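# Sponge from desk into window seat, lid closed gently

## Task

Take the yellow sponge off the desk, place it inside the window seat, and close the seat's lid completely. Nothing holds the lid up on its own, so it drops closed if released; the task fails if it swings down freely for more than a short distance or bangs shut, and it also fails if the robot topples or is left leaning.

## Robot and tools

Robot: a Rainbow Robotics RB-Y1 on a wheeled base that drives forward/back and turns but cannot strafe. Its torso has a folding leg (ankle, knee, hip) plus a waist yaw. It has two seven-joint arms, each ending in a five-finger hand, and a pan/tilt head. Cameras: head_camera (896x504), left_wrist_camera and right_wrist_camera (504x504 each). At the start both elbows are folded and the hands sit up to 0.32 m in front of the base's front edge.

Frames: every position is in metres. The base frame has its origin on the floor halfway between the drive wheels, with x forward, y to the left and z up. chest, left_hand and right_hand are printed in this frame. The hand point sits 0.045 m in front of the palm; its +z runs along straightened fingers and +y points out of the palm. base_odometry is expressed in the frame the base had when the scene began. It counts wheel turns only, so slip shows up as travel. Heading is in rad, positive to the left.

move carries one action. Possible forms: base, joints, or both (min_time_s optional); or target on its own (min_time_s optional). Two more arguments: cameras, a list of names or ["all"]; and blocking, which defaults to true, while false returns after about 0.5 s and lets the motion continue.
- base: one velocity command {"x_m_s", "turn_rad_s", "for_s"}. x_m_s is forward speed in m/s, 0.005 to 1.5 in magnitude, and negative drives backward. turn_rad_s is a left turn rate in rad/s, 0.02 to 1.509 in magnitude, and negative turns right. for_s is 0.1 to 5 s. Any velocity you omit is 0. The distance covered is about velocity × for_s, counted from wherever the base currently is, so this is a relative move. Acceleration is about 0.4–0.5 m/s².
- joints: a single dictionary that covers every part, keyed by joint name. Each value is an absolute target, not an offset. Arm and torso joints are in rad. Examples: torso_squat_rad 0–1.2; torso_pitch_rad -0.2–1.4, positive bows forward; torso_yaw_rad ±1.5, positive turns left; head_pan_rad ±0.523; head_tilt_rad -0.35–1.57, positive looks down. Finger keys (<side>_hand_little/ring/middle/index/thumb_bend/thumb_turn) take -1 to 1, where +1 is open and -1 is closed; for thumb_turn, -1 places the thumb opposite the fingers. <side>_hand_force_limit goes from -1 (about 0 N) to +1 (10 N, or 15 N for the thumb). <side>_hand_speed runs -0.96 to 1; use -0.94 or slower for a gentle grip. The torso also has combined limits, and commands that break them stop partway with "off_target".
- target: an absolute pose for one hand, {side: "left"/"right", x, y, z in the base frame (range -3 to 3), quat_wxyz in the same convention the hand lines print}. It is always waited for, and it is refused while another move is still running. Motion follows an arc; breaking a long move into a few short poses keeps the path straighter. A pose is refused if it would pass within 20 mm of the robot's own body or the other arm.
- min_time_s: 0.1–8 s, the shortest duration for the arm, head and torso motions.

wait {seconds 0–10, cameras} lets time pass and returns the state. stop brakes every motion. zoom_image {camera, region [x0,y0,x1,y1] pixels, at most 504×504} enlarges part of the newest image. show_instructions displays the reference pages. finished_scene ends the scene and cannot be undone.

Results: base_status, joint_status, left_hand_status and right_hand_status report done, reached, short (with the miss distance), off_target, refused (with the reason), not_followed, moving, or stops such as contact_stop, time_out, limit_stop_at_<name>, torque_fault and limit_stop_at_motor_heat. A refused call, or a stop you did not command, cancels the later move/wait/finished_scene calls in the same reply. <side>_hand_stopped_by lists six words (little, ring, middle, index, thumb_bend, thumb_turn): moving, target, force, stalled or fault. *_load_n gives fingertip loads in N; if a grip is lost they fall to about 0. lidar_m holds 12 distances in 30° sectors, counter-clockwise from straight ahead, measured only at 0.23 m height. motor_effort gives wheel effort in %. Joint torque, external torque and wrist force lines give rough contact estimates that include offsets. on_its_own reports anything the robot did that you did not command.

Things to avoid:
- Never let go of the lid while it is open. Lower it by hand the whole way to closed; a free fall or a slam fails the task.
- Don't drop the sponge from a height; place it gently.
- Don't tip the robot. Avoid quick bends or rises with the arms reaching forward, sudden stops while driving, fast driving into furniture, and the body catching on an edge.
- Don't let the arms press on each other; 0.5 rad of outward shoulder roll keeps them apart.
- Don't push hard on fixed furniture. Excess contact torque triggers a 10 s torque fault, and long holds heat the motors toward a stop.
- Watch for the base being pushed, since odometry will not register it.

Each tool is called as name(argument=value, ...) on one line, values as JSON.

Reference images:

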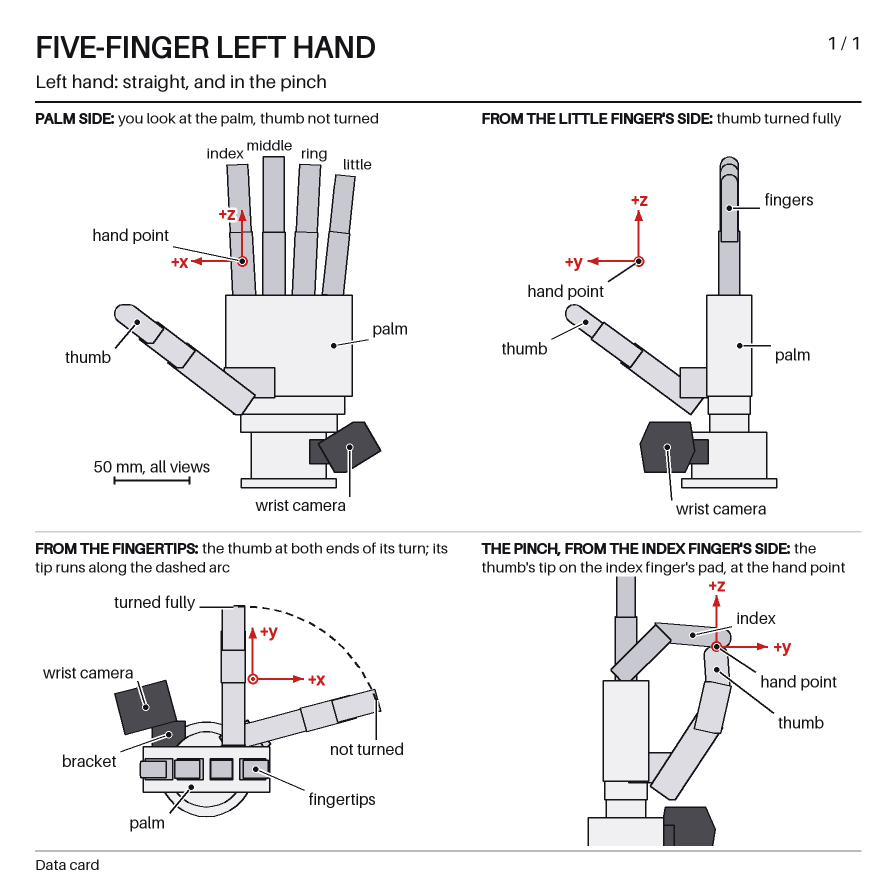

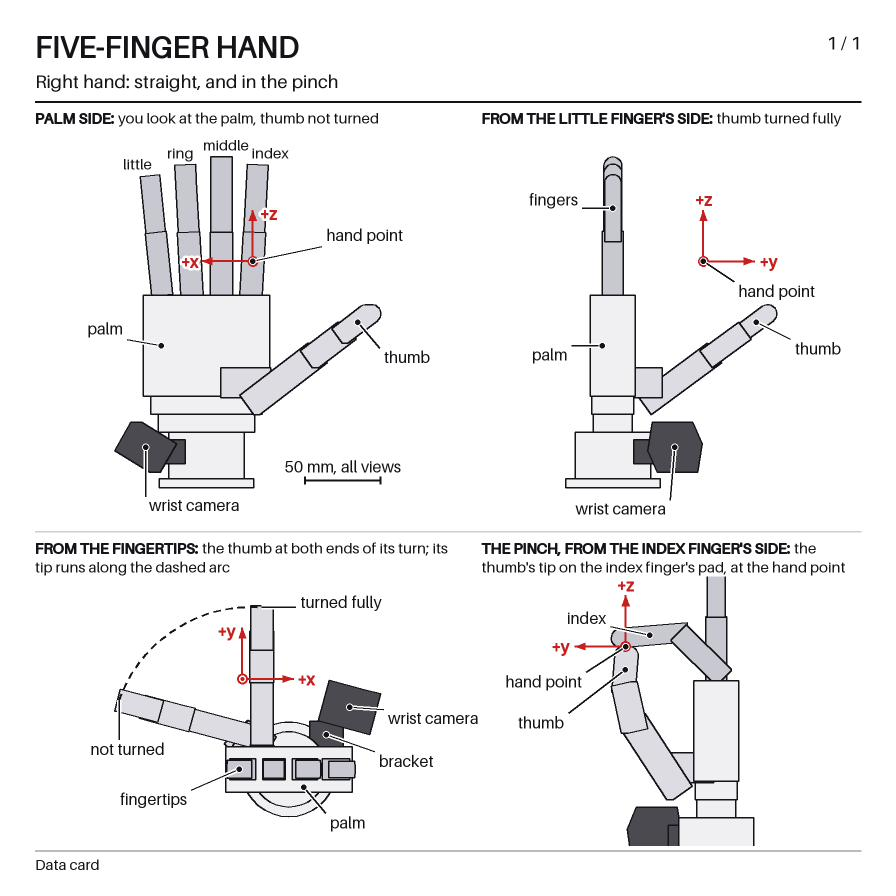

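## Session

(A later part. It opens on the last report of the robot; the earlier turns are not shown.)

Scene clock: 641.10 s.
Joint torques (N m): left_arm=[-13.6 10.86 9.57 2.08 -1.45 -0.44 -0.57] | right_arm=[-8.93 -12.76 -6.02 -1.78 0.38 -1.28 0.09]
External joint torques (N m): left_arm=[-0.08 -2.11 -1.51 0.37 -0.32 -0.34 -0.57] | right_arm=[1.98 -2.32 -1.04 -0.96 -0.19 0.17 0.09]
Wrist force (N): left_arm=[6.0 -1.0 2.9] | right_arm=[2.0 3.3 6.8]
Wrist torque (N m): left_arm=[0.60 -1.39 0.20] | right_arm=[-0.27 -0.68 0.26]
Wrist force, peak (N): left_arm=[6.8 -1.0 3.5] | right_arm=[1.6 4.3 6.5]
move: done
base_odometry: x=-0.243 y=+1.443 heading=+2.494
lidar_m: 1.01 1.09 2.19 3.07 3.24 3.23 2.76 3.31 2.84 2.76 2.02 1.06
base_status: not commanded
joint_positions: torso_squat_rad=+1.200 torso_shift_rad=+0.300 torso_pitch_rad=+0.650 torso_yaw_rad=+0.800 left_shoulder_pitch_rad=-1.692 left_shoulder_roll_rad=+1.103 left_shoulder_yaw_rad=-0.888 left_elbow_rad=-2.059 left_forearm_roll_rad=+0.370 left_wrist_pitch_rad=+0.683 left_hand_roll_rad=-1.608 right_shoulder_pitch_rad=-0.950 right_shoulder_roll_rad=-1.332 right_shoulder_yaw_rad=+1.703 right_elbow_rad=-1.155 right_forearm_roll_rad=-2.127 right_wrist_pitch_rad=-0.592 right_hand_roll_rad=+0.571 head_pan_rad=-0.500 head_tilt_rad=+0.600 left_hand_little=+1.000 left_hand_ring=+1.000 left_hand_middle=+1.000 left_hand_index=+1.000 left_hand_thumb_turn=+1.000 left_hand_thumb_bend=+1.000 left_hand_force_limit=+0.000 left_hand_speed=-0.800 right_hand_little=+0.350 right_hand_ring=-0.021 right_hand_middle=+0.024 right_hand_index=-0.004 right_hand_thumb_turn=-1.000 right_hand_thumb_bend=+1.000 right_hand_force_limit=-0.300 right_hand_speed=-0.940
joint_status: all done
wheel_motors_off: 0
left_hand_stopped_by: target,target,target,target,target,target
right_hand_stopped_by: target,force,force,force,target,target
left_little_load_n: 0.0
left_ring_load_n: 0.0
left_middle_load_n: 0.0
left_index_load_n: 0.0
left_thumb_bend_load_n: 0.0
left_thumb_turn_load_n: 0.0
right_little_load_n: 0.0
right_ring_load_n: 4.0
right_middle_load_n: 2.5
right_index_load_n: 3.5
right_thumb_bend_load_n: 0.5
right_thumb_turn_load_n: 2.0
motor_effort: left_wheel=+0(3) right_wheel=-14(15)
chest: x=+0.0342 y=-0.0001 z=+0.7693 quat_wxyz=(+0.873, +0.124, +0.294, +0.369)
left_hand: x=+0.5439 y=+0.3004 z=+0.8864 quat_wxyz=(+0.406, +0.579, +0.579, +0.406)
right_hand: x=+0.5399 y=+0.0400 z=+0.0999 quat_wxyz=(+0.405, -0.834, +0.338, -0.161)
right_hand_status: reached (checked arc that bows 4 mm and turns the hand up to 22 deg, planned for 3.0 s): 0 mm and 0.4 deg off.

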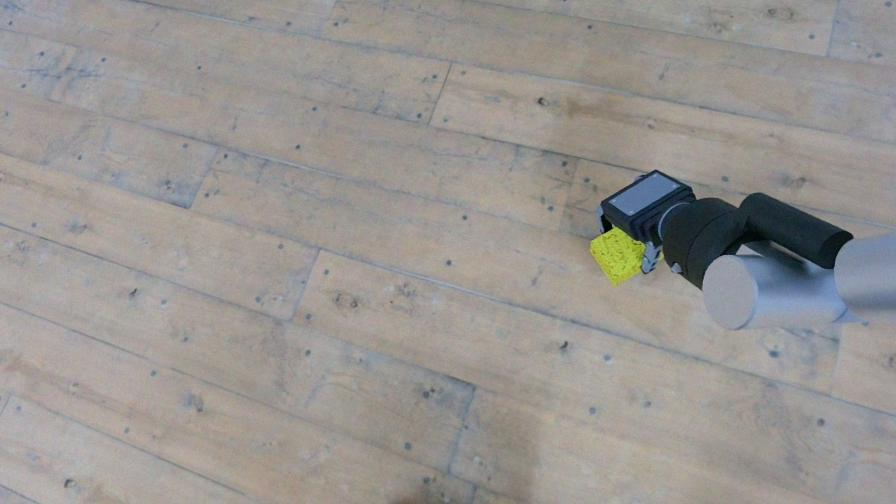

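move(target={"side":"right","x":0.54,"y":0.04,"z":0.2,"quat_wxyz":[0.4027,-0.8344,0.3386,-0.1633]}, min_time_s=1.5)

move(target={"side":"right","x":0.54,"y":0.04,"z":0.32,"quat_wxyz":[0.4027,-0.8344,0.3386,-0.1633]}, min_time_s=1.5)

move(target={"side":"right","x":0.54,"y":0.04,"z":0.44,"quat_wxyz":[0.4027,-0.8344,0.3386,-0.1633]}, min_time_s=1.5)

move(target={"side":"right","x":0.54,"y":0.0,"z":0.56,"quat_wxyz":[0.4027,-0.8344,0.3386,-0.1633]}, min_time_s=1.5, cameras=["head_camera"])

Scene clock: 664.03 s.
Joint torques (N m): left_arm=[-13.63 10.81 9.53 2 -1.43 -0.4 -0.55] | right_arm=[-10.86 -12.57 -7.18 -3.3 0.86 -0.66 -0.04]
External joint torques (N m): left_arm=[-0.1 -2.16 -1.55 0.29 -0.29 -0.3 -0.55] | right_arm=[-1.05 -1.62 -0.13 -0.46 -0.03 0.23 -0.04]
Wrist force (N): left_arm=[6.2 -0.6 3.2] | right_arm=[1.3 2.5 6.5]
Wrist torque (N m): left_arm=[0.64 -1.44 0.20] | right_arm=[-0.37 -0.47 0.20]
Wrist force, peak (N): left_arm=[6.8 -1.0 3.7] | right_arm=[1.4 3.7 6.6]
move: done
base_odometry: x=-0.243 y=+1.443 heading=+2.494
lidar_m: 1.03 1.07 2.19 3.08 3.25 3.23 2.76 3.31 2.85 2.76 2.02 1.05
base_status: not commanded
joint_positions: torso_squat_rad=+1.200 torso_shift_rad=+0.300 torso_pitch_rad=+0.650 torso_yaw_rad=+0.800 left_shoulder_pitch_rad=-1.692 left_shoulder_roll_rad=+1.103 left_shoulder_yaw_rad=-0.888 left_elbow_rad=-2.059 left_forearm_roll_rad=+0.370 left_wrist_pitch_rad=+0.683 left_hand_roll_rad=-1.608 right_shoulder_pitch_rad=-1.079 right_shoulder_roll_rad=-1.659 right_shoulder_yaw_rad=+1.678 right_elbow_rad=-1.715 right_forearm_roll_rad=-2.500 right_wrist_pitch_rad=-0.642 right_hand_roll_rad=+1.032 head_pan_rad=-0.500 head_tilt_rad=+0.600 left_hand_little=+1.000 left_hand_ring=+1.000 left_hand_middle=+1.000 left_hand_index=+1.000 left_hand_thumb_turn=+1.000 left_hand_thumb_bend=+1.000 left_hand_force_limit=+0.000 left_hand_speed=-0.800 right_hand_little=+0.350 right_hand_ring=-0.021 right_hand_middle=+0.024 right_hand_index=-0.004 right_hand_thumb_turn=-1.000 right_hand_thumb_bend=+1.000 right_hand_force_limit=-0.300 right_hand_speed=-0.940
joint_status: all done
wheel_motors_off: 0
left_hand_stopped_by: target,target,target,target,target,target
right_hand_stopped_by: target,force,force,force,target,target
left_little_load_n: 0.0
left_ring_load_n: 0.0
left_middle_load_n: 0.0
left_index_load_n: 0.0
left_thumb_bend_load_n: 0.0
left_thumb_turn_load_n: 0.0
right_little_load_n: 0.0
right_ring_load_n: 4.0
right_middle_load_n: 2.5
right_index_load_n: 3.5
right_thumb_bend_load_n: 0.5
right_thumb_turn_load_n: 1.5
motor_effort: left_wheel=-1(2) right_wheel=-14(15)
chest: x=+0.0342 y=-0.0001 z=+0.7693 quat_wxyz=(+0.873, +0.124, +0.294, +0.369)
left_hand: x=+0.5439 y=+0.3004 z=+0.8864 quat_wxyz=(+0.406, +0.579, +0.579, +0.406)
right_hand: x=+0.5395 y=+0.0395 z=+0.1996 quat_wxyz=(+0.405, -0.834, +0.338, -0.161)
right_hand_status: reached (checked arc that bows 29 mm and turns the hand up to 3 deg, planned for 1.5 s): 1 mm and 0.3 deg off.
pictures: none

Scene clock: 665.87 s.
Joint torques (N m): left_arm=[-13.61 10.8 9.76 2.03 -1.47 -0.43 -0.56] | right_arm=[-9.82 -11.88 -8.83 -4.01 0.95 -0.17 -0.02]
External joint torques (N m): left_arm=[-0.09 -2.17 -1.33 0.33 -0.33 -0.32 -0.55] | right_arm=[-1.67 -1.87 -0.14 -0.41 -0.07 -0.01 -0.03]
Wrist force (N): left_arm=[6.2 -0.8 3.3] | right_arm=[1.7 2.8 5.7]
Wrist torque (N m): left_arm=[0.60 -1.44 0.23] | right_arm=[-0.28 -0.57 0.15]
Wrist force, peak (N): left_arm=[6.6 -0.8 3.8] | right_arm=[1.5 3.1 6.9]
move: done
base_odometry: x=-0.243 y=+1.443 heading=+2.494
lidar_m: 1.03 1.08 2.18 3.08 3.24 3.24 2.75 3.31 2.83 2.76 2.01 1.05
base_status: not commanded
joint_positions: torso_squat_rad=+1.200 torso_shift_rad=+0.300 torso_pitch_rad=+0.650 torso_yaw_rad=+0.800 left_shoulder_pitch_rad=-1.692 left_shoulder_roll_rad=+1.103 left_shoulder_yaw_rad=-0.888 left_elbow_rad=-2.059 left_forearm_roll_rad=+0.370 left_wrist_pitch_rad=+0.683 left_hand_roll_rad=-1.608 right_shoulder_pitch_rad=-1.232 right_shoulder_roll_rad=-1.958 right_shoulder_yaw_rad=+1.565 right_elbow_rad=-2.160 right_forearm_roll_rad=-2.963 right_wrist_pitch_rad=-0.680 right_hand_roll_rad=+1.494 head_pan_rad=-0.500 head_tilt_rad=+0.600 left_hand_little=+1.000 left_hand_ring=+1.000 left_hand_middle=+1.000 left_hand_index=+1.000 left_hand_thumb_turn=+1.000 left_hand_thumb_bend=+1.000 left_hand_force_limit=+0.000 left_hand_speed=-0.800 right_hand_little=+0.350 right_hand_ring=-0.021 right_hand_middle=+0.024 right_hand_index=-0.004 right_hand_thumb_turn=-1.000 right_hand_thumb_bend=+1.000 right_hand_force_limit=-0.300 right_hand_speed=-0.940
joint_status: all done
wheel_motors_off: 0
left_hand_stopped_by: target,target,target,target,target,target
right_hand_stopped_by: target,force,force,force,target,target
left_little_load_n: 0.0
left_ring_load_n: 0.0
left_middle_load_n: 0.0
left_index_load_n: 0.0
left_thumb_bend_load_n: 0.0
left_thumb_turn_load_n: 0.0
right_little_load_n: 0.0
right_ring_load_n: 4.0
right_middle_load_n: 2.5
right_index_load_n: 3.5
right_thumb_bend_load_n: 0.5
right_thumb_turn_load_n: 2.0
motor_effort: left_wheel=-1(2) right_wheel=-14(14)
chest: x=+0.0342 y=-0.0001 z=+0.7693 quat_wxyz=(+0.873, +0.124, +0.294, +0.369)
left_hand: x=+0.5439 y=+0.3004 z=+0.8864 quat_wxyz=(+0.406, +0.579, +0.579, +0.406)
right_hand: x=+0.5394 y=+0.0398 z=+0.3198 quat_wxyz=(+0.405, -0.834, +0.338, -0.163)
right_hand_status: reached (checked arc that bows 24 mm and turns the hand up to 3 deg, planned for 1.5 s): 1 mm and 0.3 deg off.
pictures: none

Scene clock: 667.70 s.
Joint torques (N m): left_arm=[-13.14 10.79 9.85 1.98 -1.45 -0.32 -0.66] | right_arm=[-7.93 -16.11 -7.5 -0.34 0.81 -0.43 -0.1]
External joint torques (N m): left_arm=[0.38 -2.18 -1.23 0.28 -0.31 -0.21 -0.65] | right_arm=[1.02 -1.42 0.25 -0.73 -0.14 0.26 -0.11]
Wrist force (N): left_arm=[6.2 -0.5 3.6] | right_arm=[1.2 3.1 6.6]
Wrist torque (N m): left_arm=[0.62 -1.41 0.20] | right_arm=[-0.29 -0.48 0.12]
Wrist force, peak (N): left_arm=[6.4 -0.8 3.8] | right_arm=[2.9 3.4 6.8]
move: done
base_odometry: x=-0.243 y=+1.443 heading=+2.494
lidar_m: 1.02 1.09 2.19 3.07 3.24 3.24 2.76 3.32 2.84 2.76 2.02 1.06
base_status: not commanded
joint_positions: torso_squat_rad=+1.200 torso_shift_rad=+0.300 torso_pitch_rad=+0.650 torso_yaw_rad=+0.800 left_shoulder_pitch_rad=-1.692 left_shoulder_roll_rad=+1.103 left_shoulder_yaw_rad=-0.888 left_elbow_rad=-2.059 left_forearm_roll_rad=+0.370 left_wrist_pitch_rad=+0.683 left_hand_roll_rad=-1.608 right_shoulder_pitch_rad=-0.371 right_shoulder_roll_rad=-2.492 right_shoulder_yaw_rad=+0.575 right_elbow_rad=-2.423 right_forearm_roll_rad=-3.141 right_wrist_pitch_rad=-0.653 right_hand_roll_rad=+1.171 head_pan_rad=-0.500 head_tilt_rad=+0.600 left_hand_little=+1.000 left_hand_ring=+1.000 left_hand_middle=+1.000 left_hand_index=+1.000 left_hand_thumb_turn=+1.000 left_hand_thumb_bend=+1.000 left_hand_force_limit=+0.000 left_hand_speed=-0.800 right_hand_little=+0.350 right_hand_ring=-0.021 right_hand_middle=+0.024 right_hand_index=-0.004 right_hand_thumb_turn=-1.000 right_hand_thumb_bend=+1.000 right_hand_force_limit=-0.300 right_hand_speed=-0.940
joint_status: all done
wheel_motors_off: 0
left_hand_stopped_by: target,target,target,target,target,target
right_hand_stopped_by: target,force,force,force,target,target
left_little_load_n: 0.0
left_ring_load_n: 0.0
left_middle_load_n: 0.0
left_index_load_n: 0.0
left_thumb_bend_load_n: 0.0
left_thumb_turn_load_n: 0.0
right_little_load_n: 0.0
right_ring_load_n: 4.0
right_middle_load_n: 2.5
right_index_load_n: 3.5
right_thumb_bend_load_n: 0.5
right_thumb_turn_load_n: 1.5
motor_effort: left_wheel=+2(2) right_wheel=-14(14)
chest: x=+0.0342 y=-0.0001 z=+0.7693 quat_wxyz=(+0.873, +0.124, +0.294, +0.369)
left_hand: x=+0.5439 y=+0.3004 z=+0.8864 quat_wxyz=(+0.406, +0.579, +0.579, +0.406)
right_hand: x=+0.5400 y=+0.0403 z=+0.4402 quat_wxyz=(+0.404, -0.834, +0.338, -0.163)
right_hand_status: reached (checked arc that bows 48 mm and turns the hand up to 7 deg, planned for 1.5 s): 0 mm and 0.1 deg off.
pictures: none

Scene clock: 669.53 s.
Joint torques (N m): left_arm=[-13.24 11.3 9.72 2 -1.48 -0.33 -0.51] | right_arm=[-6.95 -13.85 -5.16 3.59 0.42 -0.85 -0.32]
External joint torques (N m): left_arm=[0.28 -1.67 -1.37 0.29 -0.34 -0.23 -0.5] | right_arm=[-1.83 -2.14 0.83 -1.7 0.05 0.26 -0.32]
Wrist force (N): left_arm=[6.4 -1.5 3.1] | right_arm=[2.2 2.9 6.3]
Wrist torque (N m): left_arm=[0.53 -1.45 0.25] | right_arm=[-0.33 -0.65 0.14]
Wrist force, peak (N): left_arm=[6.7 -0.8 3.7] | right_arm=[1.9 3.7 7.7]
move: done
base_odometry: x=-0.243 y=+1.443 heading=+2.494
lidar_m: 1.02 1.09 2.21 3.08 3.24 3.22 2.75 3.32 2.84 2.76 2.02 1.06
base_status: not commanded
joint_positions: torso_squat_rad=+1.200 torso_shift_rad=+0.300 torso_pitch_rad=+0.650 torso_yaw_rad=+0.800 left_shoulder_pitch_rad=-1.692 left_shoulder_roll_rad=+1.103 left_shoulder_yaw_rad=-0.888 left_elbow_rad=-2.059 left_forearm_roll_rad=+0.370 left_wrist_pitch_rad=+0.683 left_hand_roll_rad=-1.608 right_shoulder_pitch_rad=-0.713 right_shoulder_roll_rad=-3.011 right_shoulder_yaw_rad=+0.683 right_elbow_rad=-2.482 right_forearm_roll_rad=-3.141 right_wrist_pitch_rad=-0.202 right_hand_roll_rad=+0.881 head_pan_rad=-0.500 head_tilt_rad=+0.600 left_hand_little=+1.000 left_hand_ring=+1.000 left_hand_middle=+1.000 left_hand_index=+1.000 left_hand_thumb_turn=+1.000 left_hand_thumb_bend=+1.000 left_hand_force_limit=+0.000 left_hand_speed=-0.800 right_hand_little=+0.350 right_hand_ring=-0.021 right_hand_middle=+0.024 right_hand_index=-0.004 right_hand_thumb_turn=-1.000 right_hand_thumb_bend=+1.000 right_hand_force_limit=-0.300 right_hand_speed=-0.940
joint_status: all done
wheel_motors_off: 0
left_hand_stopped_by: target,target,target,target,target,target
right_hand_stopped_by: target,force,force,force,target,target
left_little_load_n: 0.0
left_ring_load_n: 0.0
left_middle_load_n: 0.0
left_index_load_n: -0.5
left_thumb_bend_load_n: 0.0
left_thumb_turn_load_n: 0.0
right_little_load_n: 0.0
right_ring_load_n: 4.0
right_middle_load_n: 2.5
right_index_load_n: 3.5
right_thumb_bend_load_n: 0.5
right_thumb_turn_load_n: 1.5
motor_effort: left_wheel=+2(2) right_wheel=-14(14)
chest: x=+0.0342 y=-0.0001 z=+0.7693 quat_wxyz=(+0.873, +0.124, +0.294, +0.369)
left_hand: x=+0.5439 y=+0.3004 z=+0.8864 quat_wxyz=(+0.406, +0.579, +0.579, +0.406)
right_hand: x=+0.5399 y=-0.0001 z=+0.5602 quat_wxyz=(+0.403, -0.834, +0.339, -0.165)
right_hand_status: reached (checked arc that bows 14 mm and turns the hand up to 3 deg, planned for 1.5 s): 0 mm and 0.2 deg off.

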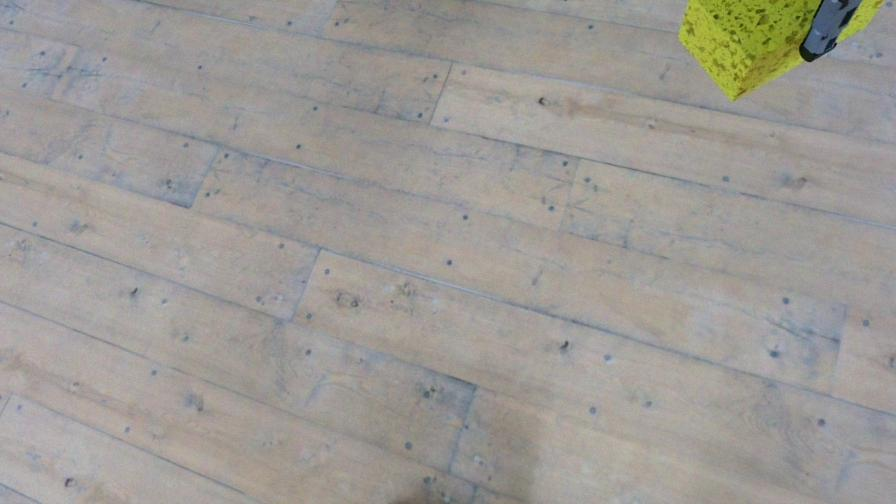

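move(joints={"torso_yaw_rad":0.2,"left_shoulder_pitch_rad":-1.628,"left_shoulder_roll_rad":1.870,"left_shoulder_yaw_rad":-0.751,"left_elbow_rad":-2.486,"left_forearm_roll_rad":0.647,"left_wrist_pitch_rad":0.995,"left_hand_roll_rad":-1.569,"head_pan_rad":-0.2}, min_time_s=5)

move(target={"side":"right","x":0.40,"y":-0.45,"z":0.66,"quat_wxyz":[0.3073,-0.6368,0.6368,-0.3073]}, min_time_s=2, cameras=["head_camera"])

Scene clock: 700.33 s.
Joint torques (N m): left_arm=[-7.76 10.17 9.24 3.08 -1.44 0.2 0.18] | right_arm=[-8.23 -11.51 -2.82 4.84 0.32 -1.09 -0.19]
External joint torques (N m): left_arm=[1.34 1.02 0.4 -0.64 0.12 0.22 0.18] | right_arm=[-1.3 -1.77 0.01 -1.81 0.07 0.29 -0.21]
Wrist force (N): left_arm=[5.8 -0.7 3.3] | right_arm=[0.3 1.6 7.4]
Wrist torque (N m): left_arm=[0.64 -1.38 0.41] | right_arm=[-0.53 -0.57 0.06]
Wrist force, peak (N): left_arm=[6.5 -0.8 3.8] | right_arm=[2.2 2.8 7.7]
move: done
base_odometry: x=-0.243 y=+1.443 heading=+2.494
lidar_m: 1.02 1.07 2.21 3.08 3.24 3.22 2.76 3.32 2.84 2.76 2.03 1.07
base_status: not commanded
joint_positions: torso_squat_rad=+1.200 torso_shift_rad=+0.300 torso_pitch_rad=+0.650 torso_yaw_rad=+0.200 left_shoulder_pitch_rad=-1.628 left_shoulder_roll_rad=+1.870 left_shoulder_yaw_rad=-0.751 left_elbow_rad=-2.486 left_forearm_roll_rad=+0.647 left_wrist_pitch_rad=+0.995 left_hand_roll_rad=-1.569 right_shoulder_pitch_rad=-0.713 right_shoulder_roll_rad=-3.011 right_shoulder_yaw_rad=+0.683 right_elbow_rad=-2.482 right_forearm_roll_rad=-3.141 right_wrist_pitch_rad=-0.202 right_hand_roll_rad=+0.881 head_pan_rad=-0.200 head_tilt_rad=+0.600 left_hand_little=+1.000 left_hand_ring=+1.000 left_hand_middle=+1.000 left_hand_index=+1.000 left_hand_thumb_turn=+1.000 left_hand_thumb_bend=+1.000 left_hand_force_limit=+0.000 left_hand_speed=-0.800 right_hand_little=+0.350 right_hand_ring=-0.021 right_hand_middle=+0.024 right_hand_index=-0.004 right_hand_thumb_turn=-1.000 right_hand_thumb_bend=+1.000 right_hand_force_limit=-0.300 right_hand_speed=-0.940
joint_status: all done
wheel_motors_off: 0
left_hand_stopped_by: target,target,target,target,target,target
right_hand_stopped_by: target,force,force,force,target,target
left_little_load_n: 0.0
left_ring_load_n: 0.0
left_middle_load_n: 0.0
left_index_load_n: 0.0
left_thumb_bend_load_n: 0.0
left_thumb_turn_load_n: 0.0
right_little_load_n: 0.0
right_ring_load_n: 4.5
right_middle_load_n: 2.5
right_index_load_n: 3.5
right_thumb_bend_load_n: 0.5
right_thumb_turn_load_n: 1.5
motor_effort: left_wheel=+1(2) right_wheel=-14(14)
chest: x=+0.0342 y=-0.0001 z=+0.7693 quat_wxyz=(+0.943, +0.032, +0.318, +0.095)
left_hand: x=+0.5436 y=+0.2993 z=+0.8861 quat_wxyz=(+0.403, +0.578, +0.581, +0.407)
right_hand: x=+0.4663 y=-0.2989 z=+0.6162 quat_wxyz=(+0.197, -0.789, +0.490, -0.313)
pictures: none

Scene clock: 702.67 s.
Joint torques (N m): left_arm=[-8.05 9.82 9.05 3.15 -1.44 0.05 0.3] | right_arm=[2.83 -11.98 -7.5 5.18 0.13 -0.79 0.07]
External joint torques (N m): left_arm=[1.05 0.67 0.21 -0.57 0.11 0.07 0.3] | right_arm=[-2.15 -2.62 0.67 -0.38 0.35 0.21 0.07]
Wrist force (N): left_arm=[5.8 -0.8 3.5] | right_arm=[0.9 3.1 6.7]
Wrist torque (N m): left_arm=[0.64 -1.37 0.40] | right_arm=[-0.32 -0.45 0.20]
Wrist force, peak (N): left_arm=[6.4 -1.1 3.2] | right_arm=[-0.6 2.1 7.7]
move: done
base_odometry: x=-0.243 y=+1.443 heading=+2.494
lidar_m: 1.02 1.08 2.19 3.08 3.24 3.24 2.76 3.31 2.85 2.76 2.01 1.05
base_status: not commanded
joint_positions: torso_squat_rad=+1.200 torso_shift_rad=+0.300 torso_pitch_rad=+0.650 torso_yaw_rad=+0.200 left_shoulder_pitch_rad=-1.628 left_shoulder_roll_rad=+1.870 left_shoulder_yaw_rad=-0.751 left_elbow_rad=-2.486 left_forearm_roll_rad=+0.647 left_wrist_pitch_rad=+0.995 left_hand_roll_rad=-1.569 right_shoulder_pitch_rad=-1.484 right_shoulder_roll_rad=-3.025 right_shoulder_yaw_rad=+1.490 right_elbow_rad=-2.219 right_forearm_roll_rad=-2.948 right_wrist_pitch_rad=+0.282 right_hand_roll_rad=+0.962 head_pan_rad=-0.200 head_tilt_rad=+0.600 left_hand_little=+1.000 left_hand_ring=+1.000 left_hand_middle=+1.000 left_hand_index=+1.000 left_hand_thumb_turn=+1.000 left_hand_thumb_bend=+1.000 left_hand_force_limit=+0.000 left_hand_speed=-0.800 right_hand_little=+0.350 right_hand_ring=-0.021 right_hand_middle=+0.024 right_hand_index=-0.004 right_hand_thumb_turn=-1.000 right_hand_thumb_bend=+1.000 right_hand_force_limit=-0.300 right_hand_speed=-0.940
joint_status: all done
wheel_motors_off: 0
left_hand_stopped_by: target,target,target,target,target,target
right_hand_stopped_by: target,force,force,force,target,target
left_little_load_n: 0.0
left_ring_load_n: 0.0
left_middle_load_n: 0.0
left_index_load_n: 0.0
left_thumb_bend_load_n: -0.5
left_thumb_turn_load_n: 0.0
right_little_load_n: 0.0
right_ring_load_n: 4.0
right_middle_load_n: 2.5
right_index_load_n: 3.5
right_thumb_bend_load_n: 0.5
right_thumb_turn_load_n: 2.0
motor_effort: left_wheel=+1(2) right_wheel=-14(14)
chest: x=+0.0342 y=-0.0001 z=+0.7693 quat_wxyz=(+0.943, +0.032, +0.318, +0.095)
left_hand: x=+0.5436 y=+0.2993 z=+0.8861 quat_wxyz=(+0.403, +0.578, +0.581, +0.407)
right_hand: x=+0.3999 y=-0.4498 z=+0.6599 quat_wxyz=(+0.306, -0.637, +0.637, -0.308)
right_hand_status: reached (checked arc that bows 40 mm and turns the hand up to 28 deg, planned for 2.0 s): 0 mm and 0.1 deg off.

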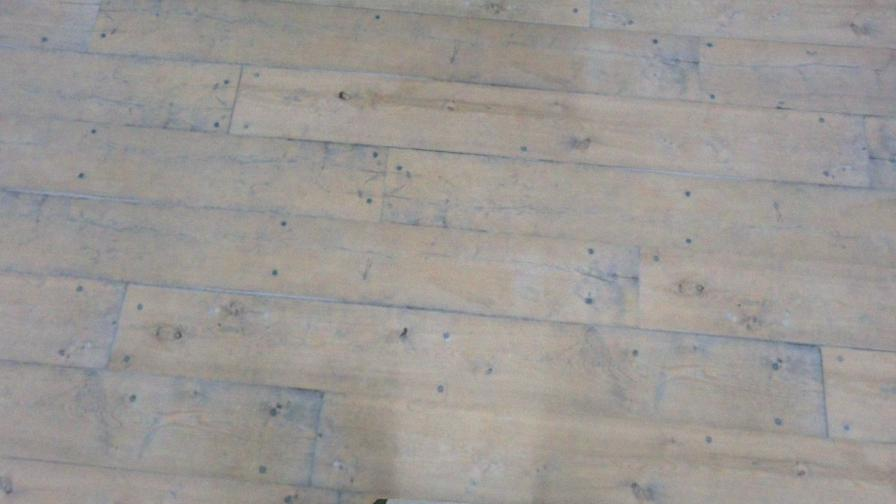

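move(target={"side":"right","x":0.18,"y":-0.50,"z":0.72,"quat_wxyz":[0.3073,-0.6368,0.6368,-0.3073]}, min_time_s=2)

Scene clock: 708.17 s.
Joint torques (N m): left_arm=[-8.02 9.78 8.88 3.17 -1.51 0.09 0.18] | right_arm=[10.22 -10.15 -7.02 5.49 -1.39 0.37 -0.03]
External joint torques (N m): left_arm=[1.07 0.63 0.04 -0.55 0.05 0.11 0.18] | right_arm=[-2.84 -1.97 0.77 -0.45 -0.02 0.11 -0.03]
Wrist force (N): left_arm=[6.3 -0.6 2.8] | right_arm=[2.7 2.1 7.3]
Wrist torque (N m): left_arm=[0.69 -1.48 0.43] | right_arm=[-0.40 -0.59 0.29]
Wrist force, peak (N): left_arm=[6.5 -1.1 3.4] | right_arm=[3.2 2.8 7.8]
move: short
base_odometry: x=-0.243 y=+1.443 heading=+2.494
lidar_m: 1.02 1.07 2.19 3.08 3.24 3.24 2.76 3.31 2.84 2.76 2.02 1.06
base_status: not commanded
joint_positions: torso_squat_rad=+1.200 torso_shift_rad=+0.300 torso_pitch_rad=+0.650 torso_yaw_rad=+0.200 left_shoulder_pitch_rad=-1.628 left_shoulder_roll_rad=+1.870 left_shoulder_yaw_rad=-0.751 left_elbow_rad=-2.486 left_forearm_roll_rad=+0.647 left_wrist_pitch_rad=+0.995 left_hand_roll_rad=-1.569 right_shoulder_pitch_rad=-1.519 right_shoulder_roll_rad=-3.141 right_shoulder_yaw_rad=+1.834 right_elbow_rad=-1.500 right_forearm_roll_rad=-3.141 right_wrist_pitch_rad=+1.453 right_hand_roll_rad=+1.397 head_pan_rad=-0.200 head_tilt_rad=+0.600 left_hand_little=+1.000 left_hand_ring=+1.000 left_hand_middle=+1.000 left_hand_index=+1.000 left_hand_thumb_turn=+1.000 left_hand_thumb_bend=+1.000 left_hand_force_limit=+0.000 left_hand_speed=-0.800 right_hand_little=+0.350 right_hand_ring=-0.021 right_hand_middle=+0.024 right_hand_index=-0.004 right_hand_thumb_turn=-1.000 right_hand_thumb_bend=+1.000 right_hand_force_limit=-0.300 right_hand_speed=-0.940
joint_status: all done
wheel_motors_off: 0
left_hand_stopped_by: target,target,target,target,target,target
right_hand_stopped_by: target,force,force,force,target,target
left_little_load_n: 0.0
left_ring_load_n: 0.0
left_middle_load_n: 0.0
left_index_load_n: 0.0
left_thumb_bend_load_n: 0.0
left_thumb_turn_load_n: 0.0
right_little_load_n: 0.0
right_ring_load_n: 4.0
right_middle_load_n: 2.5
right_index_load_n: 3.5
right_thumb_bend_load_n: 0.0
right_thumb_turn_load_n: 2.0
motor_effort: left_wheel=+1(2) right_wheel=-14(14)
chest: x=+0.0342 y=-0.0001 z=+0.7693 quat_wxyz=(+0.943, +0.032, +0.318, +0.095)
left_hand: x=+0.5436 y=+0.2993 z=+0.8860 quat_wxyz=(+0.403, +0.578, +0.581, +0.407)
right_hand: x=+0.1802 y=-0.5006 z=+0.7200 quat_wxyz=(+0.367, -0.677, +0.620, -0.147)
right_hand_status: short (checked arc that bows 29 mm and turns the hand up to 21 deg, as near as the solve gets, planned for 2.0 s): 1 mm and 20.3 deg off. The place is met; only the turn is off.
pictures: none

move(target={"side":"left","x":0.471,"y":0.30,"z":0.869,"quat_wxyz":[0.4056,0.5794,0.5794,0.4056]}, min_time_s=1.5)

move(target={"side":"left","x":0.395,"y":0.30,"z":0.835,"quat_wxyz":[0.4056,0.5794,0.5794,0.4056]}, min_time_s=1.5)

move(target={"side":"left","x":0.304,"y":0.30,"z":0.772,"quat_wxyz":[0.4056,0.5794,0.5794,0.4056]}, min_time_s=1.5)

move(target={"side":"left","x":0.2525,"y":0.30,"z":0.674,"quat_wxyz":[0.4056,0.5794,0.5794,0.4056]}, min_time_s=1.5)

move(target={"side":"left","x":0.212,"y":0.30,"z":0.601,"quat_wxyz":[0.4056,0.5794,0.5794,0.4056]}, min_time_s=1.5)

move(target={"side":"left","x":0.187,"y":0.30,"z":0.529,"quat_wxyz":[0.4056,0.5794,0.5794,0.4056]}, min_time_s=1.5)

move(target={"side":"left","x":0.18,"y":0.30,"z":0.50,"quat_wxyz":[0.4056,0.5794,0.5794,0.4056]}, min_time_s=1, cameras=["head_camera","left_wrist_camera"])

Scene clock: 740.93 s.
Joint torques (N m): left_arm=[-4.38 6.79 5.27 5.61 -0.81 -0.56 -0.4] | right_arm=[10.19 -10.19 -6.91 5.36 -1.41 0.36 0.04]
External joint torques (N m): left_arm=[-0.62 0.41 -1.19 -0.53 -0.02 -0.11 -0.4] | right_arm=[-2.87 -2.01 0.89 -0.59 -0.04 0.1 0.05]
Wrist force (N): left_arm=[6.2 -0.1 4.2] | right_arm=[3.2 2.5 6.9]
Wrist torque (N m): left_arm=[0.66 -1.36 0.20] | right_arm=[-0.29 -0.68 0.30]
Wrist force, peak (N): left_arm=[6.7 -0.4 4.0] | right_arm=[3.2 2.5 7.6]
move: short
base_odometry: x=-0.243 y=+1.443 heading=+2.494
lidar_m: 1.02 1.07 2.20 3.08 3.25 3.24 2.76 3.32 2.83 2.76 2.01 1.05
base_status: not commanded
joint_positions: torso_squat_rad=+1.200 torso_shift_rad=+0.300 torso_pitch_rad=+0.650 torso_yaw_rad=+0.200 left_shoulder_pitch_rad=-1.701 left_shoulder_roll_rad=+2.364 left_shoulder_yaw_rad=-0.842 left_elbow_rad=-2.617 left_forearm_roll_rad=+1.079 left_wrist_pitch_rad=+0.528 left_hand_roll_rad=-1.750 right_shoulder_pitch_rad=-1.519 right_shoulder_roll_rad=-3.141 right_shoulder_yaw_rad=+1.834 right_elbow_rad=-1.500 right_forearm_roll_rad=-3.141 right_wrist_pitch_rad=+1.453 right_hand_roll_rad=+1.397 head_pan_rad=-0.200 head_tilt_rad=+0.600 left_hand_little=+1.000 left_hand_ring=+1.000 left_hand_middle=+1.000 left_hand_index=+1.000 left_hand_thumb_turn=+1.000 left_hand_thumb_bend=+1.000 left_hand_force_limit=+0.000 left_hand_speed=-0.800 right_hand_little=+0.350 right_hand_ring=-0.021 right_hand_middle=+0.024 right_hand_index=-0.004 right_hand_thumb_turn=-1.000 right_hand_thumb_bend=+1.000 right_hand_force_limit=-0.300 right_hand_speed=-0.940
joint_status: all done
wheel_motors_off: 0
left_hand_stopped_by: target,target,target,target,target,target
right_hand_stopped_by: target,force,force,force,target,target
left_little_load_n: 0.0
left_ring_load_n: 0.0
left_middle_load_n: 0.0
left_index_load_n: 0.0
left_thumb_bend_load_n: 0.0
left_thumb_turn_load_n: 0.0
right_little_load_n: 0.0
right_ring_load_n: 4.0
right_middle_load_n: 2.5
right_index_load_n: 3.5
right_thumb_bend_load_n: 0.5
right_thumb_turn_load_n: 1.5
motor_effort: left_wheel=+1(3) right_wheel=-14(14)
chest: x=+0.0342 y=-0.0001 z=+0.7693 quat_wxyz=(+0.943, +0.032, +0.318, +0.095)
left_hand: x=+0.4717 y=+0.3003 z=+0.8694 quat_wxyz=(+0.383, +0.633, +0.589, +0.324)
left_hand_status: short (checked arc that bows 20 mm and turns the hand up to 12 deg, as near as the solve gets, planned for 1.5 s): 1 mm and 11.6 deg off. The place is met; only the turn is off.
right_hand: x=+0.1802 y=-0.5006 z=+0.7200 quat_wxyz=(+0.367, -0.677, +0.620, -0.147)
pictures: none

Scene clock: 742.77 s.
Joint torques (N m): left_arm=[-0.06 -0.23 5.49 5.09 -0.33 -1.39 -0.31] | right_arm=[10.21 -10.35 -7.19 5.51 -1.44 0.4 -0.05]
External joint torques (N m): left_arm=[-0.23 0.74 -0.85 -0.65 -0.12 0.19 -0.3] | right_arm=[-2.85 -2.17 0.61 -0.44 -0.07 0.14 -0.04]
Wrist force (N): left_arm=[7.2 0.4 4.9] | right_arm=[3.1 1.6 7.1]
Wrist torque (N m): left_arm=[0.67 -1.48 0.25] | right_arm=[-0.46 -0.67 0.30]
Wrist force, peak (N): left_arm=[7.6 0.3 5.0] | right_arm=[3.5 2.1 7.5]
move: short
base_odometry: x=-0.243 y=+1.443 heading=+2.494
lidar_m: 1.02 1.09 2.19 3.08 3.25 3.23 2.75 3.31 2.85 2.76 2.02 1.05
base_status: not commanded
joint_positions: torso_squat_rad=+1.200 torso_shift_rad=+0.300 torso_pitch_rad=+0.650 torso_yaw_rad=+0.200 left_shoulder_pitch_rad=-2.356 left_shoulder_roll_rad=+2.584 left_shoulder_yaw_rad=-1.318 left_elbow_rad=-2.617 left_forearm_roll_rad=+1.993 left_wrist_pitch_rad=+0.766 left_hand_roll_rad=-2.705 right_shoulder_pitch_rad=-1.519 right_shoulder_roll_rad=-3.141 right_shoulder_yaw_rad=+1.834 right_elbow_rad=-1.500 right_forearm_roll_rad=-3.141 right_wrist_pitch_rad=+1.453 right_hand_roll_rad=+1.397 head_pan_rad=-0.200 head_tilt_rad=+0.600 left_hand_little=+1.000 left_hand_ring=+1.000 left_hand_middle=+1.000 left_hand_index=+1.000 left_hand_thumb_turn=+1.000 left_hand_thumb_bend=+1.000 left_hand_force_limit=+0.000 left_hand_speed=-0.800 right_hand_little=+0.350 right_hand_ring=-0.021 right_hand_middle=+0.024 right_hand_index=-0.004 right_hand_thumb_turn=-1.000 right_hand_thumb_bend=+1.000 right_hand_force_limit=-0.300 right_hand_speed=-0.940
joint_status: all done
wheel_motors_off: 0
left_hand_stopped_by: target,target,target,target,target,target
right_hand_stopped_by: target,force,force,force,target,target
left_little_load_n: 0.0
left_ring_load_n: 0.0
left_middle_load_n: 0.0
left_index_load_n: 0.0
left_thumb_bend_load_n: 0.0
left_thumb_turn_load_n: 0.0
right_little_load_n: 0.0
right_ring_load_n: 4.0
right_middle_load_n: 2.5
right_index_load_n: 3.5
right_thumb_bend_load_n: 0.5
right_thumb_turn_load_n: 2.0
motor_effort: left_wheel=+1(2) right_wheel=-14(14)
chest: x=+0.0342 y=-0.0001 z=+0.7693 quat_wxyz=(+0.943, +0.032, +0.318, +0.095)
left_hand: x=+0.3955 y=+0.3003 z=+0.8354 quat_wxyz=(+0.361, +0.689, +0.591, +0.212)
left_hand_status: short (checked arc that bows 39 mm and turns the hand up to 15 deg, as near as the solve gets, planned for 1.5 s): 1 mm and 26.1 deg off. The place is met; only the turn is off.
right_hand: x=+0.1802 y=-0.5006 z=+0.7200 quat_wxyz=(+0.367, -0.677, +0.620, -0.147)
pictures: none

Scene clock: 744.60 s.
Joint torques (N m): left_arm=[1.64 -0.45 5.92 5.53 0.28 -0.92 -0.22] | right_arm=[10.19 -10.13 -6.87 5.39 -1.38 0.38 -0.04]
External joint torques (N m): left_arm=[-0.37 1.23 0.61 -0.61 0.14 0.21 -0.21] | right_arm=[-2.87 -1.95 0.93 -0.56 -0.01 0.12 -0.03]
Wrist force (N): left_arm=[7.9 2.3 6.4] | right_arm=[2.7 2.2 7.5]
Wrist torque (N m): left_arm=[0.72 -1.49 0.23] | right_arm=[-0.42 -0.59 0.24]
Wrist force, peak (N): left_arm=[8.2 2.2 6.8] | right_arm=[3.4 2.1 7.4]
move: short
base_odometry: x=-0.243 y=+1.443 heading=+2.494
lidar_m: 1.02 1.08 2.20 3.08 3.25 3.23 2.75 3.30 2.84 2.76 2.01 1.05
base_status: not commanded
joint_positions: torso_squat_rad=+1.200 torso_shift_rad=+0.300 torso_pitch_rad=+0.650 torso_yaw_rad=+0.200 left_shoulder_pitch_rad=-2.356 left_shoulder_roll_rad=+2.680 left_shoulder_yaw_rad=-1.208 left_elbow_rad=-2.617 left_forearm_roll_rad=+2.341 left_wrist_pitch_rad=+1.161 left_hand_roll_rad=-2.705 right_shoulder_pitch_rad=-1.519 right_shoulder_roll_rad=-3.141 right_shoulder_yaw_rad=+1.834 right_elbow_rad=-1.500 right_forearm_roll_rad=-3.141 right_wrist_pitch_rad=+1.453 right_hand_roll_rad=+1.397 head_pan_rad=-0.200 head_tilt_rad=+0.600 left_hand_little=+1.000 left_hand_ring=+1.000 left_hand_middle=+1.000 left_hand_index=+1.000 left_hand_thumb_turn=+1.000 left_hand_thumb_bend=+1.000 left_hand_force_limit=+0.000 left_hand_speed=-0.800 right_hand_little=+0.350 right_hand_ring=-0.021 right_hand_middle=+0.024 right_hand_index=-0.004 right_hand_thumb_turn=-1.000 right_hand_thumb_bend=+1.000 right_hand_force_limit=-0.300 right_hand_speed=-0.940
joint_status: all done
wheel_motors_off: 0
left_hand_stopped_by: target,target,target,target,target,target
right_hand_stopped_by: target,force,force,force,target,target
left_little_load_n: 0.0
left_ring_load_n: 0.0
left_middle_load_n: 0.0
left_index_load_n: 0.0
left_thumb_bend_load_n: 0.0
left_thumb_turn_load_n: 0.0
right_little_load_n: 0.0
right_ring_load_n: 4.0
right_middle_load_n: 2.5
right_index_load_n: 3.5
right_thumb_bend_load_n: 0.5
right_thumb_turn_load_n: 2.0
motor_effort: left_wheel=+1(2) right_wheel=-14(15)
chest: x=+0.0342 y=-0.0001 z=+0.7693 quat_wxyz=(+0.943, +0.032, +0.318, +0.095)
left_hand: x=+0.3044 y=+0.3003 z=+0.7724 quat_wxyz=(+0.255, +0.686, +0.678, +0.065)
left_hand_status: short (checked arc that bows 8 mm and turns the hand up to 23 deg, as near as the solve gets, planned for 1.5 s): 1 mm and 46.1 deg off. The place is met; only the turn is off.
right_hand: x=+0.1802 y=-0.5006 z=+0.7200 quat_wxyz=(+0.367, -0.677, +0.620, -0.147)
pictures: none

Scene clock: 746.43 s.
Joint torques (N m): left_arm=[1.21 -3.36 5.17 3.01 0.62 -0.37 -0.22] | right_arm=[10.15 -10.28 -7.08 5.54 -1.39 0.38 -0.03]
External joint torques (N m): left_arm=[-0.32 -1.79 -0.92 -0.43 -0.02 0.3 -0.21] | right_arm=[-2.91 -2.1 0.71 -0.4 -0.02 0.12 -0.02]
Wrist force (N): left_arm=[8.4 3.7 7.0] | right_arm=[3.1 2.0 7.2]
Wrist torque (N m): left_arm=[0.75 -1.47 0.19] | right_arm=[-0.43 -0.66 0.31]
Wrist force, peak (N): left_arm=[9.2 4.0 7.0] | right_arm=[2.8 2.6 7.6]
move: short
base_odometry: x=-0.243 y=+1.443 heading=+2.494
lidar_m: 1.02 1.08 2.19 3.07 3.24 3.23 2.74 3.31 2.85 2.76 2.03 1.05
base_status: not commanded
joint_positions: torso_squat_rad=+1.200 torso_shift_rad=+0.300 torso_pitch_rad=+0.650 torso_yaw_rad=+0.200 left_shoulder_pitch_rad=-2.356 left_shoulder_roll_rad=+2.644 left_shoulder_yaw_rad=-1.593 left_elbow_rad=-2.617 left_forearm_roll_rad=+2.271 left_wrist_pitch_rad=+1.216 left_hand_roll_rad=-2.705 right_shoulder_pitch_rad=-1.519 right_shoulder_roll_rad=-3.141 right_shoulder_yaw_rad=+1.834 right_elbow_rad=-1.500 right_forearm_roll_rad=-3.141 right_wrist_pitch_rad=+1.453 right_hand_roll_rad=+1.397 head_pan_rad=-0.200 head_tilt_rad=+0.600 left_hand_little=+1.000 left_hand_ring=+1.000 left_hand_middle=+1.000 left_hand_index=+1.000 left_hand_thumb_turn=+1.000 left_hand_thumb_bend=+1.000 left_hand_force_limit=+0.000 left_hand_speed=-0.800 right_hand_little=+0.350 right_hand_ring=-0.021 right_hand_middle=+0.024 right_hand_index=-0.004 right_hand_thumb_turn=-1.000 right_hand_thumb_bend=+1.000 right_hand_force_limit=-0.300 right_hand_speed=-0.940
joint_status: all done
wheel_motors_off: 0
left_hand_stopped_by: target,target,target,target,target,target
right_hand_stopped_by: target,force,force,force,target,target
left_little_load_n: 0.0
left_ring_load_n: -0.5
left_middle_load_n: 0.0
left_index_load_n: 0.0
left_thumb_bend_load_n: 0.0
left_thumb_turn_load_n: 0.0
right_little_load_n: 0.0
right_ring_load_n: 4.0
right_middle_load_n: 2.5
right_index_load_n: 3.5
right_thumb_bend_load_n: 0.5
right_thumb_turn_load_n: 1.5
motor_effort: left_wheel=+1(2) right_wheel=-14(14)
chest: x=+0.0342 y=-0.0001 z=+0.7693 quat_wxyz=(+0.943, +0.032, +0.318, +0.095)
left_hand: x=+0.2530 y=+0.3005 z=+0.6744 quat_wxyz=(+0.193, +0.650, +0.729, -0.090)
left_hand_status: short (checked arc that bows 6 mm and turns the hand up to 20 deg, as near as the solve gets, planned for 1.5 s): 1 mm and 65.5 deg off. The place is met; only the turn is off.
right_hand: x=+0.1802 y=-0.5006 z=+0.7200 quat_wxyz=(+0.367, -0.677, +0.620, -0.147)
pictures: none

Scene clock: 748.27 s.
Joint torques (N m): left_arm=[1.73 -0.5 5.34 0.5 0.84 -0.66 -0.23] | right_arm=[10.3 -10.12 -7.08 5.42 -1.34 0.36 0.03]
External joint torques (N m): left_arm=[-0.16 1.28 -0.85 -0.12 -0.02 -0.28 -0.22] | right_arm=[-2.76 -1.94 0.72 -0.53 0.03 0.1 0.04]
Wrist force (N): left_arm=[9.5 4.9 6.6] | right_arm=[3.2 2.4 6.3]
Wrist torque (N m): left_arm=[0.86 -1.60 0.23] | right_arm=[-0.33 -0.66 0.33]
Wrist force, peak (N): left_arm=[9.1 4.9 7.3] | right_arm=[3.7 2.2 7.4]
move: short
base_odometry: x=-0.243 y=+1.443 heading=+2.494
lidar_m: 1.02 1.08 2.21 3.08 3.25 3.23 2.76 3.31 2.84 2.76 2.03 1.05
base_status: not commanded
joint_positions: torso_squat_rad=+1.200 torso_shift_rad=+0.300 torso_pitch_rad=+0.650 torso_yaw_rad=+0.200 left_shoulder_pitch_rad=-2.356 left_shoulder_roll_rad=+2.649 left_shoulder_yaw_rad=-1.969 left_elbow_rad=-2.617 left_forearm_roll_rad=+2.109 left_wrist_pitch_rad=+1.149 left_hand_roll_rad=-2.705 right_shoulder_pitch_rad=-1.519 right_shoulder_roll_rad=-3.141 right_shoulder_yaw_rad=+1.834 right_elbow_rad=-1.500 right_forearm_roll_rad=-3.141 right_wrist_pitch_rad=+1.453 right_hand_roll_rad=+1.397 head_pan_rad=-0.200 head_tilt_rad=+0.600 left_hand_little=+1.000 left_hand_ring=+1.000 left_hand_middle=+1.000 left_hand_index=+1.000 left_hand_thumb_turn=+1.000 left_hand_thumb_bend=+1.000 left_hand_force_limit=+0.000 left_hand_speed=-0.800 right_hand_little=+0.350 right_hand_ring=-0.021 right_hand_middle=+0.024 right_hand_index=-0.004 right_hand_thumb_turn=-1.000 right_hand_thumb_bend=+1.000 right_hand_force_limit=-0.300 right_hand_speed=-0.940
joint_status: all done
wheel_motors_off: 0
left_hand_stopped_by: target,target,target,target,target,target
right_hand_stopped_by: target,force,force,force,target,target
left_little_load_n: 0.0
left_ring_load_n: 0.0
left_middle_load_n: 0.0
left_index_load_n: 0.0
left_thumb_bend_load_n: 0.0
left_thumb_turn_load_n: 0.0
right_little_load_n: 0.0
right_ring_load_n: 4.0
right_middle_load_n: 2.5
right_index_load_n: 3.5
right_thumb_bend_load_n: 0.5
right_thumb_turn_load_n: 2.0
motor_effort: left_wheel=+0(3) right_wheel=-14(14)
chest: x=+0.0342 y=-0.0001 z=+0.7693 quat_wxyz=(+0.943, +0.032, +0.318, +0.095)
left_hand: x=+0.2125 y=+0.3004 z=+0.6011 quat_wxyz=(+0.169, +0.595, +0.767, -0.171)
left_hand_status: short (checked arc that bows 7 mm and turns the hand up to 13 deg, as near as the solve gets, planned for 1.5 s): 1 mm and 76.0 deg off. The place is met; only the turn is off.
right_hand: x=+0.1802 y=-0.5006 z=+0.7200 quat_wxyz=(+0.367, -0.677, +0.620, -0.147)
pictures: none

Scene clock: 750.10 s.
Joint torques (N m): left_arm=[0.62 1.04 4.11 -1.45 0.55 -0.31 -0.28] | right_arm=[10.11 -10.11 -7.09 5.47 -1.39 0.44 0]
External joint torques (N m): left_arm=[0.73 -1.84 -0.83 0.01 -0.05 -0.13 -0.28] | right_arm=[-2.95 -1.93 0.71 -0.47 -0.02 0.18 0.01]
Wrist force (N): left_arm=[8.0 5.5 6.6] | right_arm=[3.0 1.6 6.4]
Wrist torque (N m): left_arm=[0.93 -1.37 0.14] | right_arm=[-0.46 -0.61 0.26]
Wrist force, peak (N): left_arm=[9.4 5.0 7.2] | right_arm=[3.0 1.8 7.9]
move: short
base_odometry: x=-0.243 y=+1.443 heading=+2.494
lidar_m: 1.03 1.08 2.21 3.08 3.24 3.24 2.76 3.31 2.85 2.77 2.01 1.06
base_status: not commanded
joint_positions: torso_squat_rad=+1.200 torso_shift_rad=+0.300 torso_pitch_rad=+0.650 torso_yaw_rad=+0.200 left_shoulder_pitch_rad=-2.031 left_shoulder_roll_rad=+2.349 left_shoulder_yaw_rad=-2.094 left_elbow_rad=-2.617 left_forearm_roll_rad=+1.874 left_wrist_pitch_rad=+0.776 left_hand_roll_rad=-2.705 right_shoulder_pitch_rad=-1.519 right_shoulder_roll_rad=-3.141 right_shoulder_yaw_rad=+1.834 right_elbow_rad=-1.500 right_forearm_roll_rad=-3.141 right_wrist_pitch_rad=+1.453 right_hand_roll_rad=+1.397 head_pan_rad=-0.200 head_tilt_rad=+0.600 left_hand_little=+1.000 left_hand_ring=+1.000 left_hand_middle=+1.000 left_hand_index=+1.000 left_hand_thumb_turn=+1.000 left_hand_thumb_bend=+1.000 left_hand_force_limit=+0.000 left_hand_speed=-0.800 right_hand_little=+0.350 right_hand_ring=-0.021 right_hand_middle=+0.024 right_hand_index=-0.004 right_hand_thumb_turn=-1.000 right_hand_thumb_bend=+1.000 right_hand_force_limit=-0.300 right_hand_speed=-0.940
joint_status: all done
wheel_motors_off: 0
left_hand_stopped_by: target,target,target,target,target,target
right_hand_stopped_by: target,force,force,force,target,target
left_little_load_n: 0.0
left_ring_load_n: 0.0
left_middle_load_n: 0.0
left_index_load_n: 0.0
left_thumb_bend_load_n: -0.5
left_thumb_turn_load_n: 0.0
right_little_load_n: 0.0
right_ring_load_n: 4.0
right_middle_load_n: 2.5
right_index_load_n: 3.5
right_thumb_bend_load_n: 0.5
right_thumb_turn_load_n: 2.0
motor_effort: left_wheel=+2(2) right_wheel=-14(14)
chest: x=+0.0342 y=-0.0001 z=+0.7693 quat_wxyz=(+0.943, +0.032, +0.318, +0.095)
left_hand: x=+0.1878 y=+0.3005 z=+0.5288 quat_wxyz=(+0.111, +0.612, +0.762, -0.180)
left_hand_status: short (checked arc that bows 10 mm and turns the hand up to 7 deg, as near as the solve gets, planned for 1.5 s): 1 mm and 79.7 deg off. The place is met; only the turn is off.
right_hand: x=+0.1802 y=-0.5006 z=+0.7200 quat_wxyz=(+0.367, -0.677, +0.620, -0.147)
pictures: none

Scene clock: 751.43 s.
Joint torques (N m): left_arm=[0.24 4.52 3.08 -2.62 0.35 -0.36 -0.3] | right_arm=[10.27 -10.32 -7.09 5.48 -1.43 0.34 0.02]
External joint torques (N m): left_arm=[0.75 -1.74 -0.54 -0.02 0.01 -0.06 -0.29] | right_arm=[-2.79 -2.14 0.71 -0.46 -0.05 0.08 0.03]
Wrist force (N): left_arm=[8.7 5.3 6.7] | right_arm=[3.2 3.0 7.1]
Wrist torque (N m): left_arm=[0.92 -1.50 0.18] | right_arm=[-0.26 -0.66 0.33]
Wrist force, peak (N): left_arm=[8.7 4.8 7.3] | right_arm=[3.0 2.4 7.7]
move: short
base_odometry: x=-0.243 y=+1.443 heading=+2.494
lidar_m: 1.02 1.08 2.20 3.08 3.24 3.23 2.75 3.32 2.84 2.76 2.01 1.05
base_status: not commanded
joint_positions: torso_squat_rad=+1.200 torso_shift_rad=+0.300 torso_pitch_rad=+0.650 torso_yaw_rad=+0.200 left_shoulder_pitch_rad=-1.741 left_shoulder_roll_rad=+2.228 left_shoulder_yaw_rad=-2.094 left_elbow_rad=-2.617 left_forearm_roll_rad=+1.690 left_wrist_pitch_rad=+0.445 left_hand_roll_rad=-2.705 right_shoulder_pitch_rad=-1.519 right_shoulder_roll_rad=-3.141 right_shoulder_yaw_rad=+1.834 right_elbow_rad=-1.500 right_forearm_roll_rad=-3.141 right_wrist_pitch_rad=+1.453 right_hand_roll_rad=+1.397 head_pan_rad=-0.200 head_tilt_rad=+0.600 left_hand_little=+1.000 left_hand_ring=+1.000 left_hand_middle=+1.000 left_hand_index=+1.000 left_hand_thumb_turn=+1.000 left_hand_thumb_bend=+1.000 left_hand_force_limit=+0.000 left_hand_speed=-0.800 right_hand_little=+0.350 right_hand_ring=-0.021 right_hand_middle=+0.024 right_hand_index=-0.004 right_hand_thumb_turn=-1.000 right_hand_thumb_bend=+1.000 right_hand_force_limit=-0.300 right_hand_speed=-0.940
joint_status: all done
wheel_motors_off: 0
left_hand_stopped_by: target,target,target,target,target,target
right_hand_stopped_by: target,force,force,force,target,target
left_little_load_n: 0.0
left_ring_load_n: 0.0
left_middle_load_n: 0.0
left_index_load_n: 0.0
left_thumb_bend_load_n: 0.0
left_thumb_turn_load_n: 0.0
right_little_load_n: 0.0
right_ring_load_n: 4.0
right_middle_load_n: 2.5
right_index_load_n: 3.5
right_thumb_bend_load_n: 0.5
right_thumb_turn_load_n: 1.5
motor_effort: left_wheel=+2(2) right_wheel=-14(14)
chest: x=+0.0342 y=-0.0001 z=+0.7693 quat_wxyz=(+0.943, +0.032, +0.318, +0.095)
left_hand: x=+0.1810 y=+0.3007 z=+0.4988 quat_wxyz=(+0.135, +0.613, +0.762, -0.159)
left_hand_status: short (checked arc that bows 8 mm and turns the hand up to 4 deg, as near as the solve gets, planned for 1.0 s): 2 mm and 76.2 deg off. The place is met; only the turn is off.
right_hand: x=+0.1802 y=-0.5006 z=+0.7200 quat_wxyz=(+0.367, -0.677, +0.620, -0.147)

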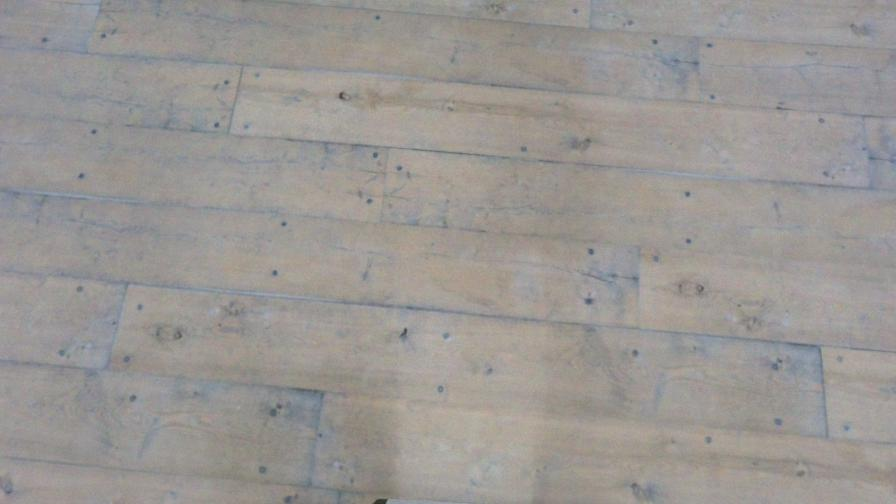

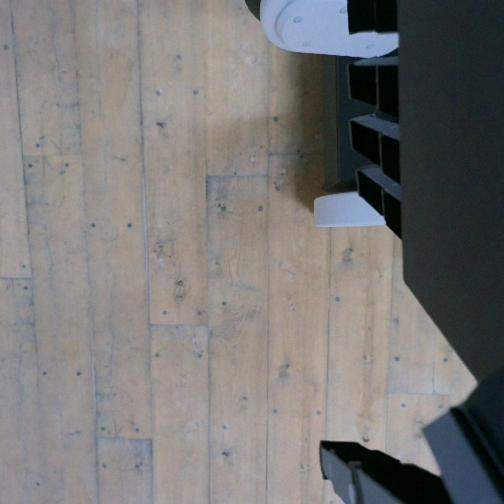

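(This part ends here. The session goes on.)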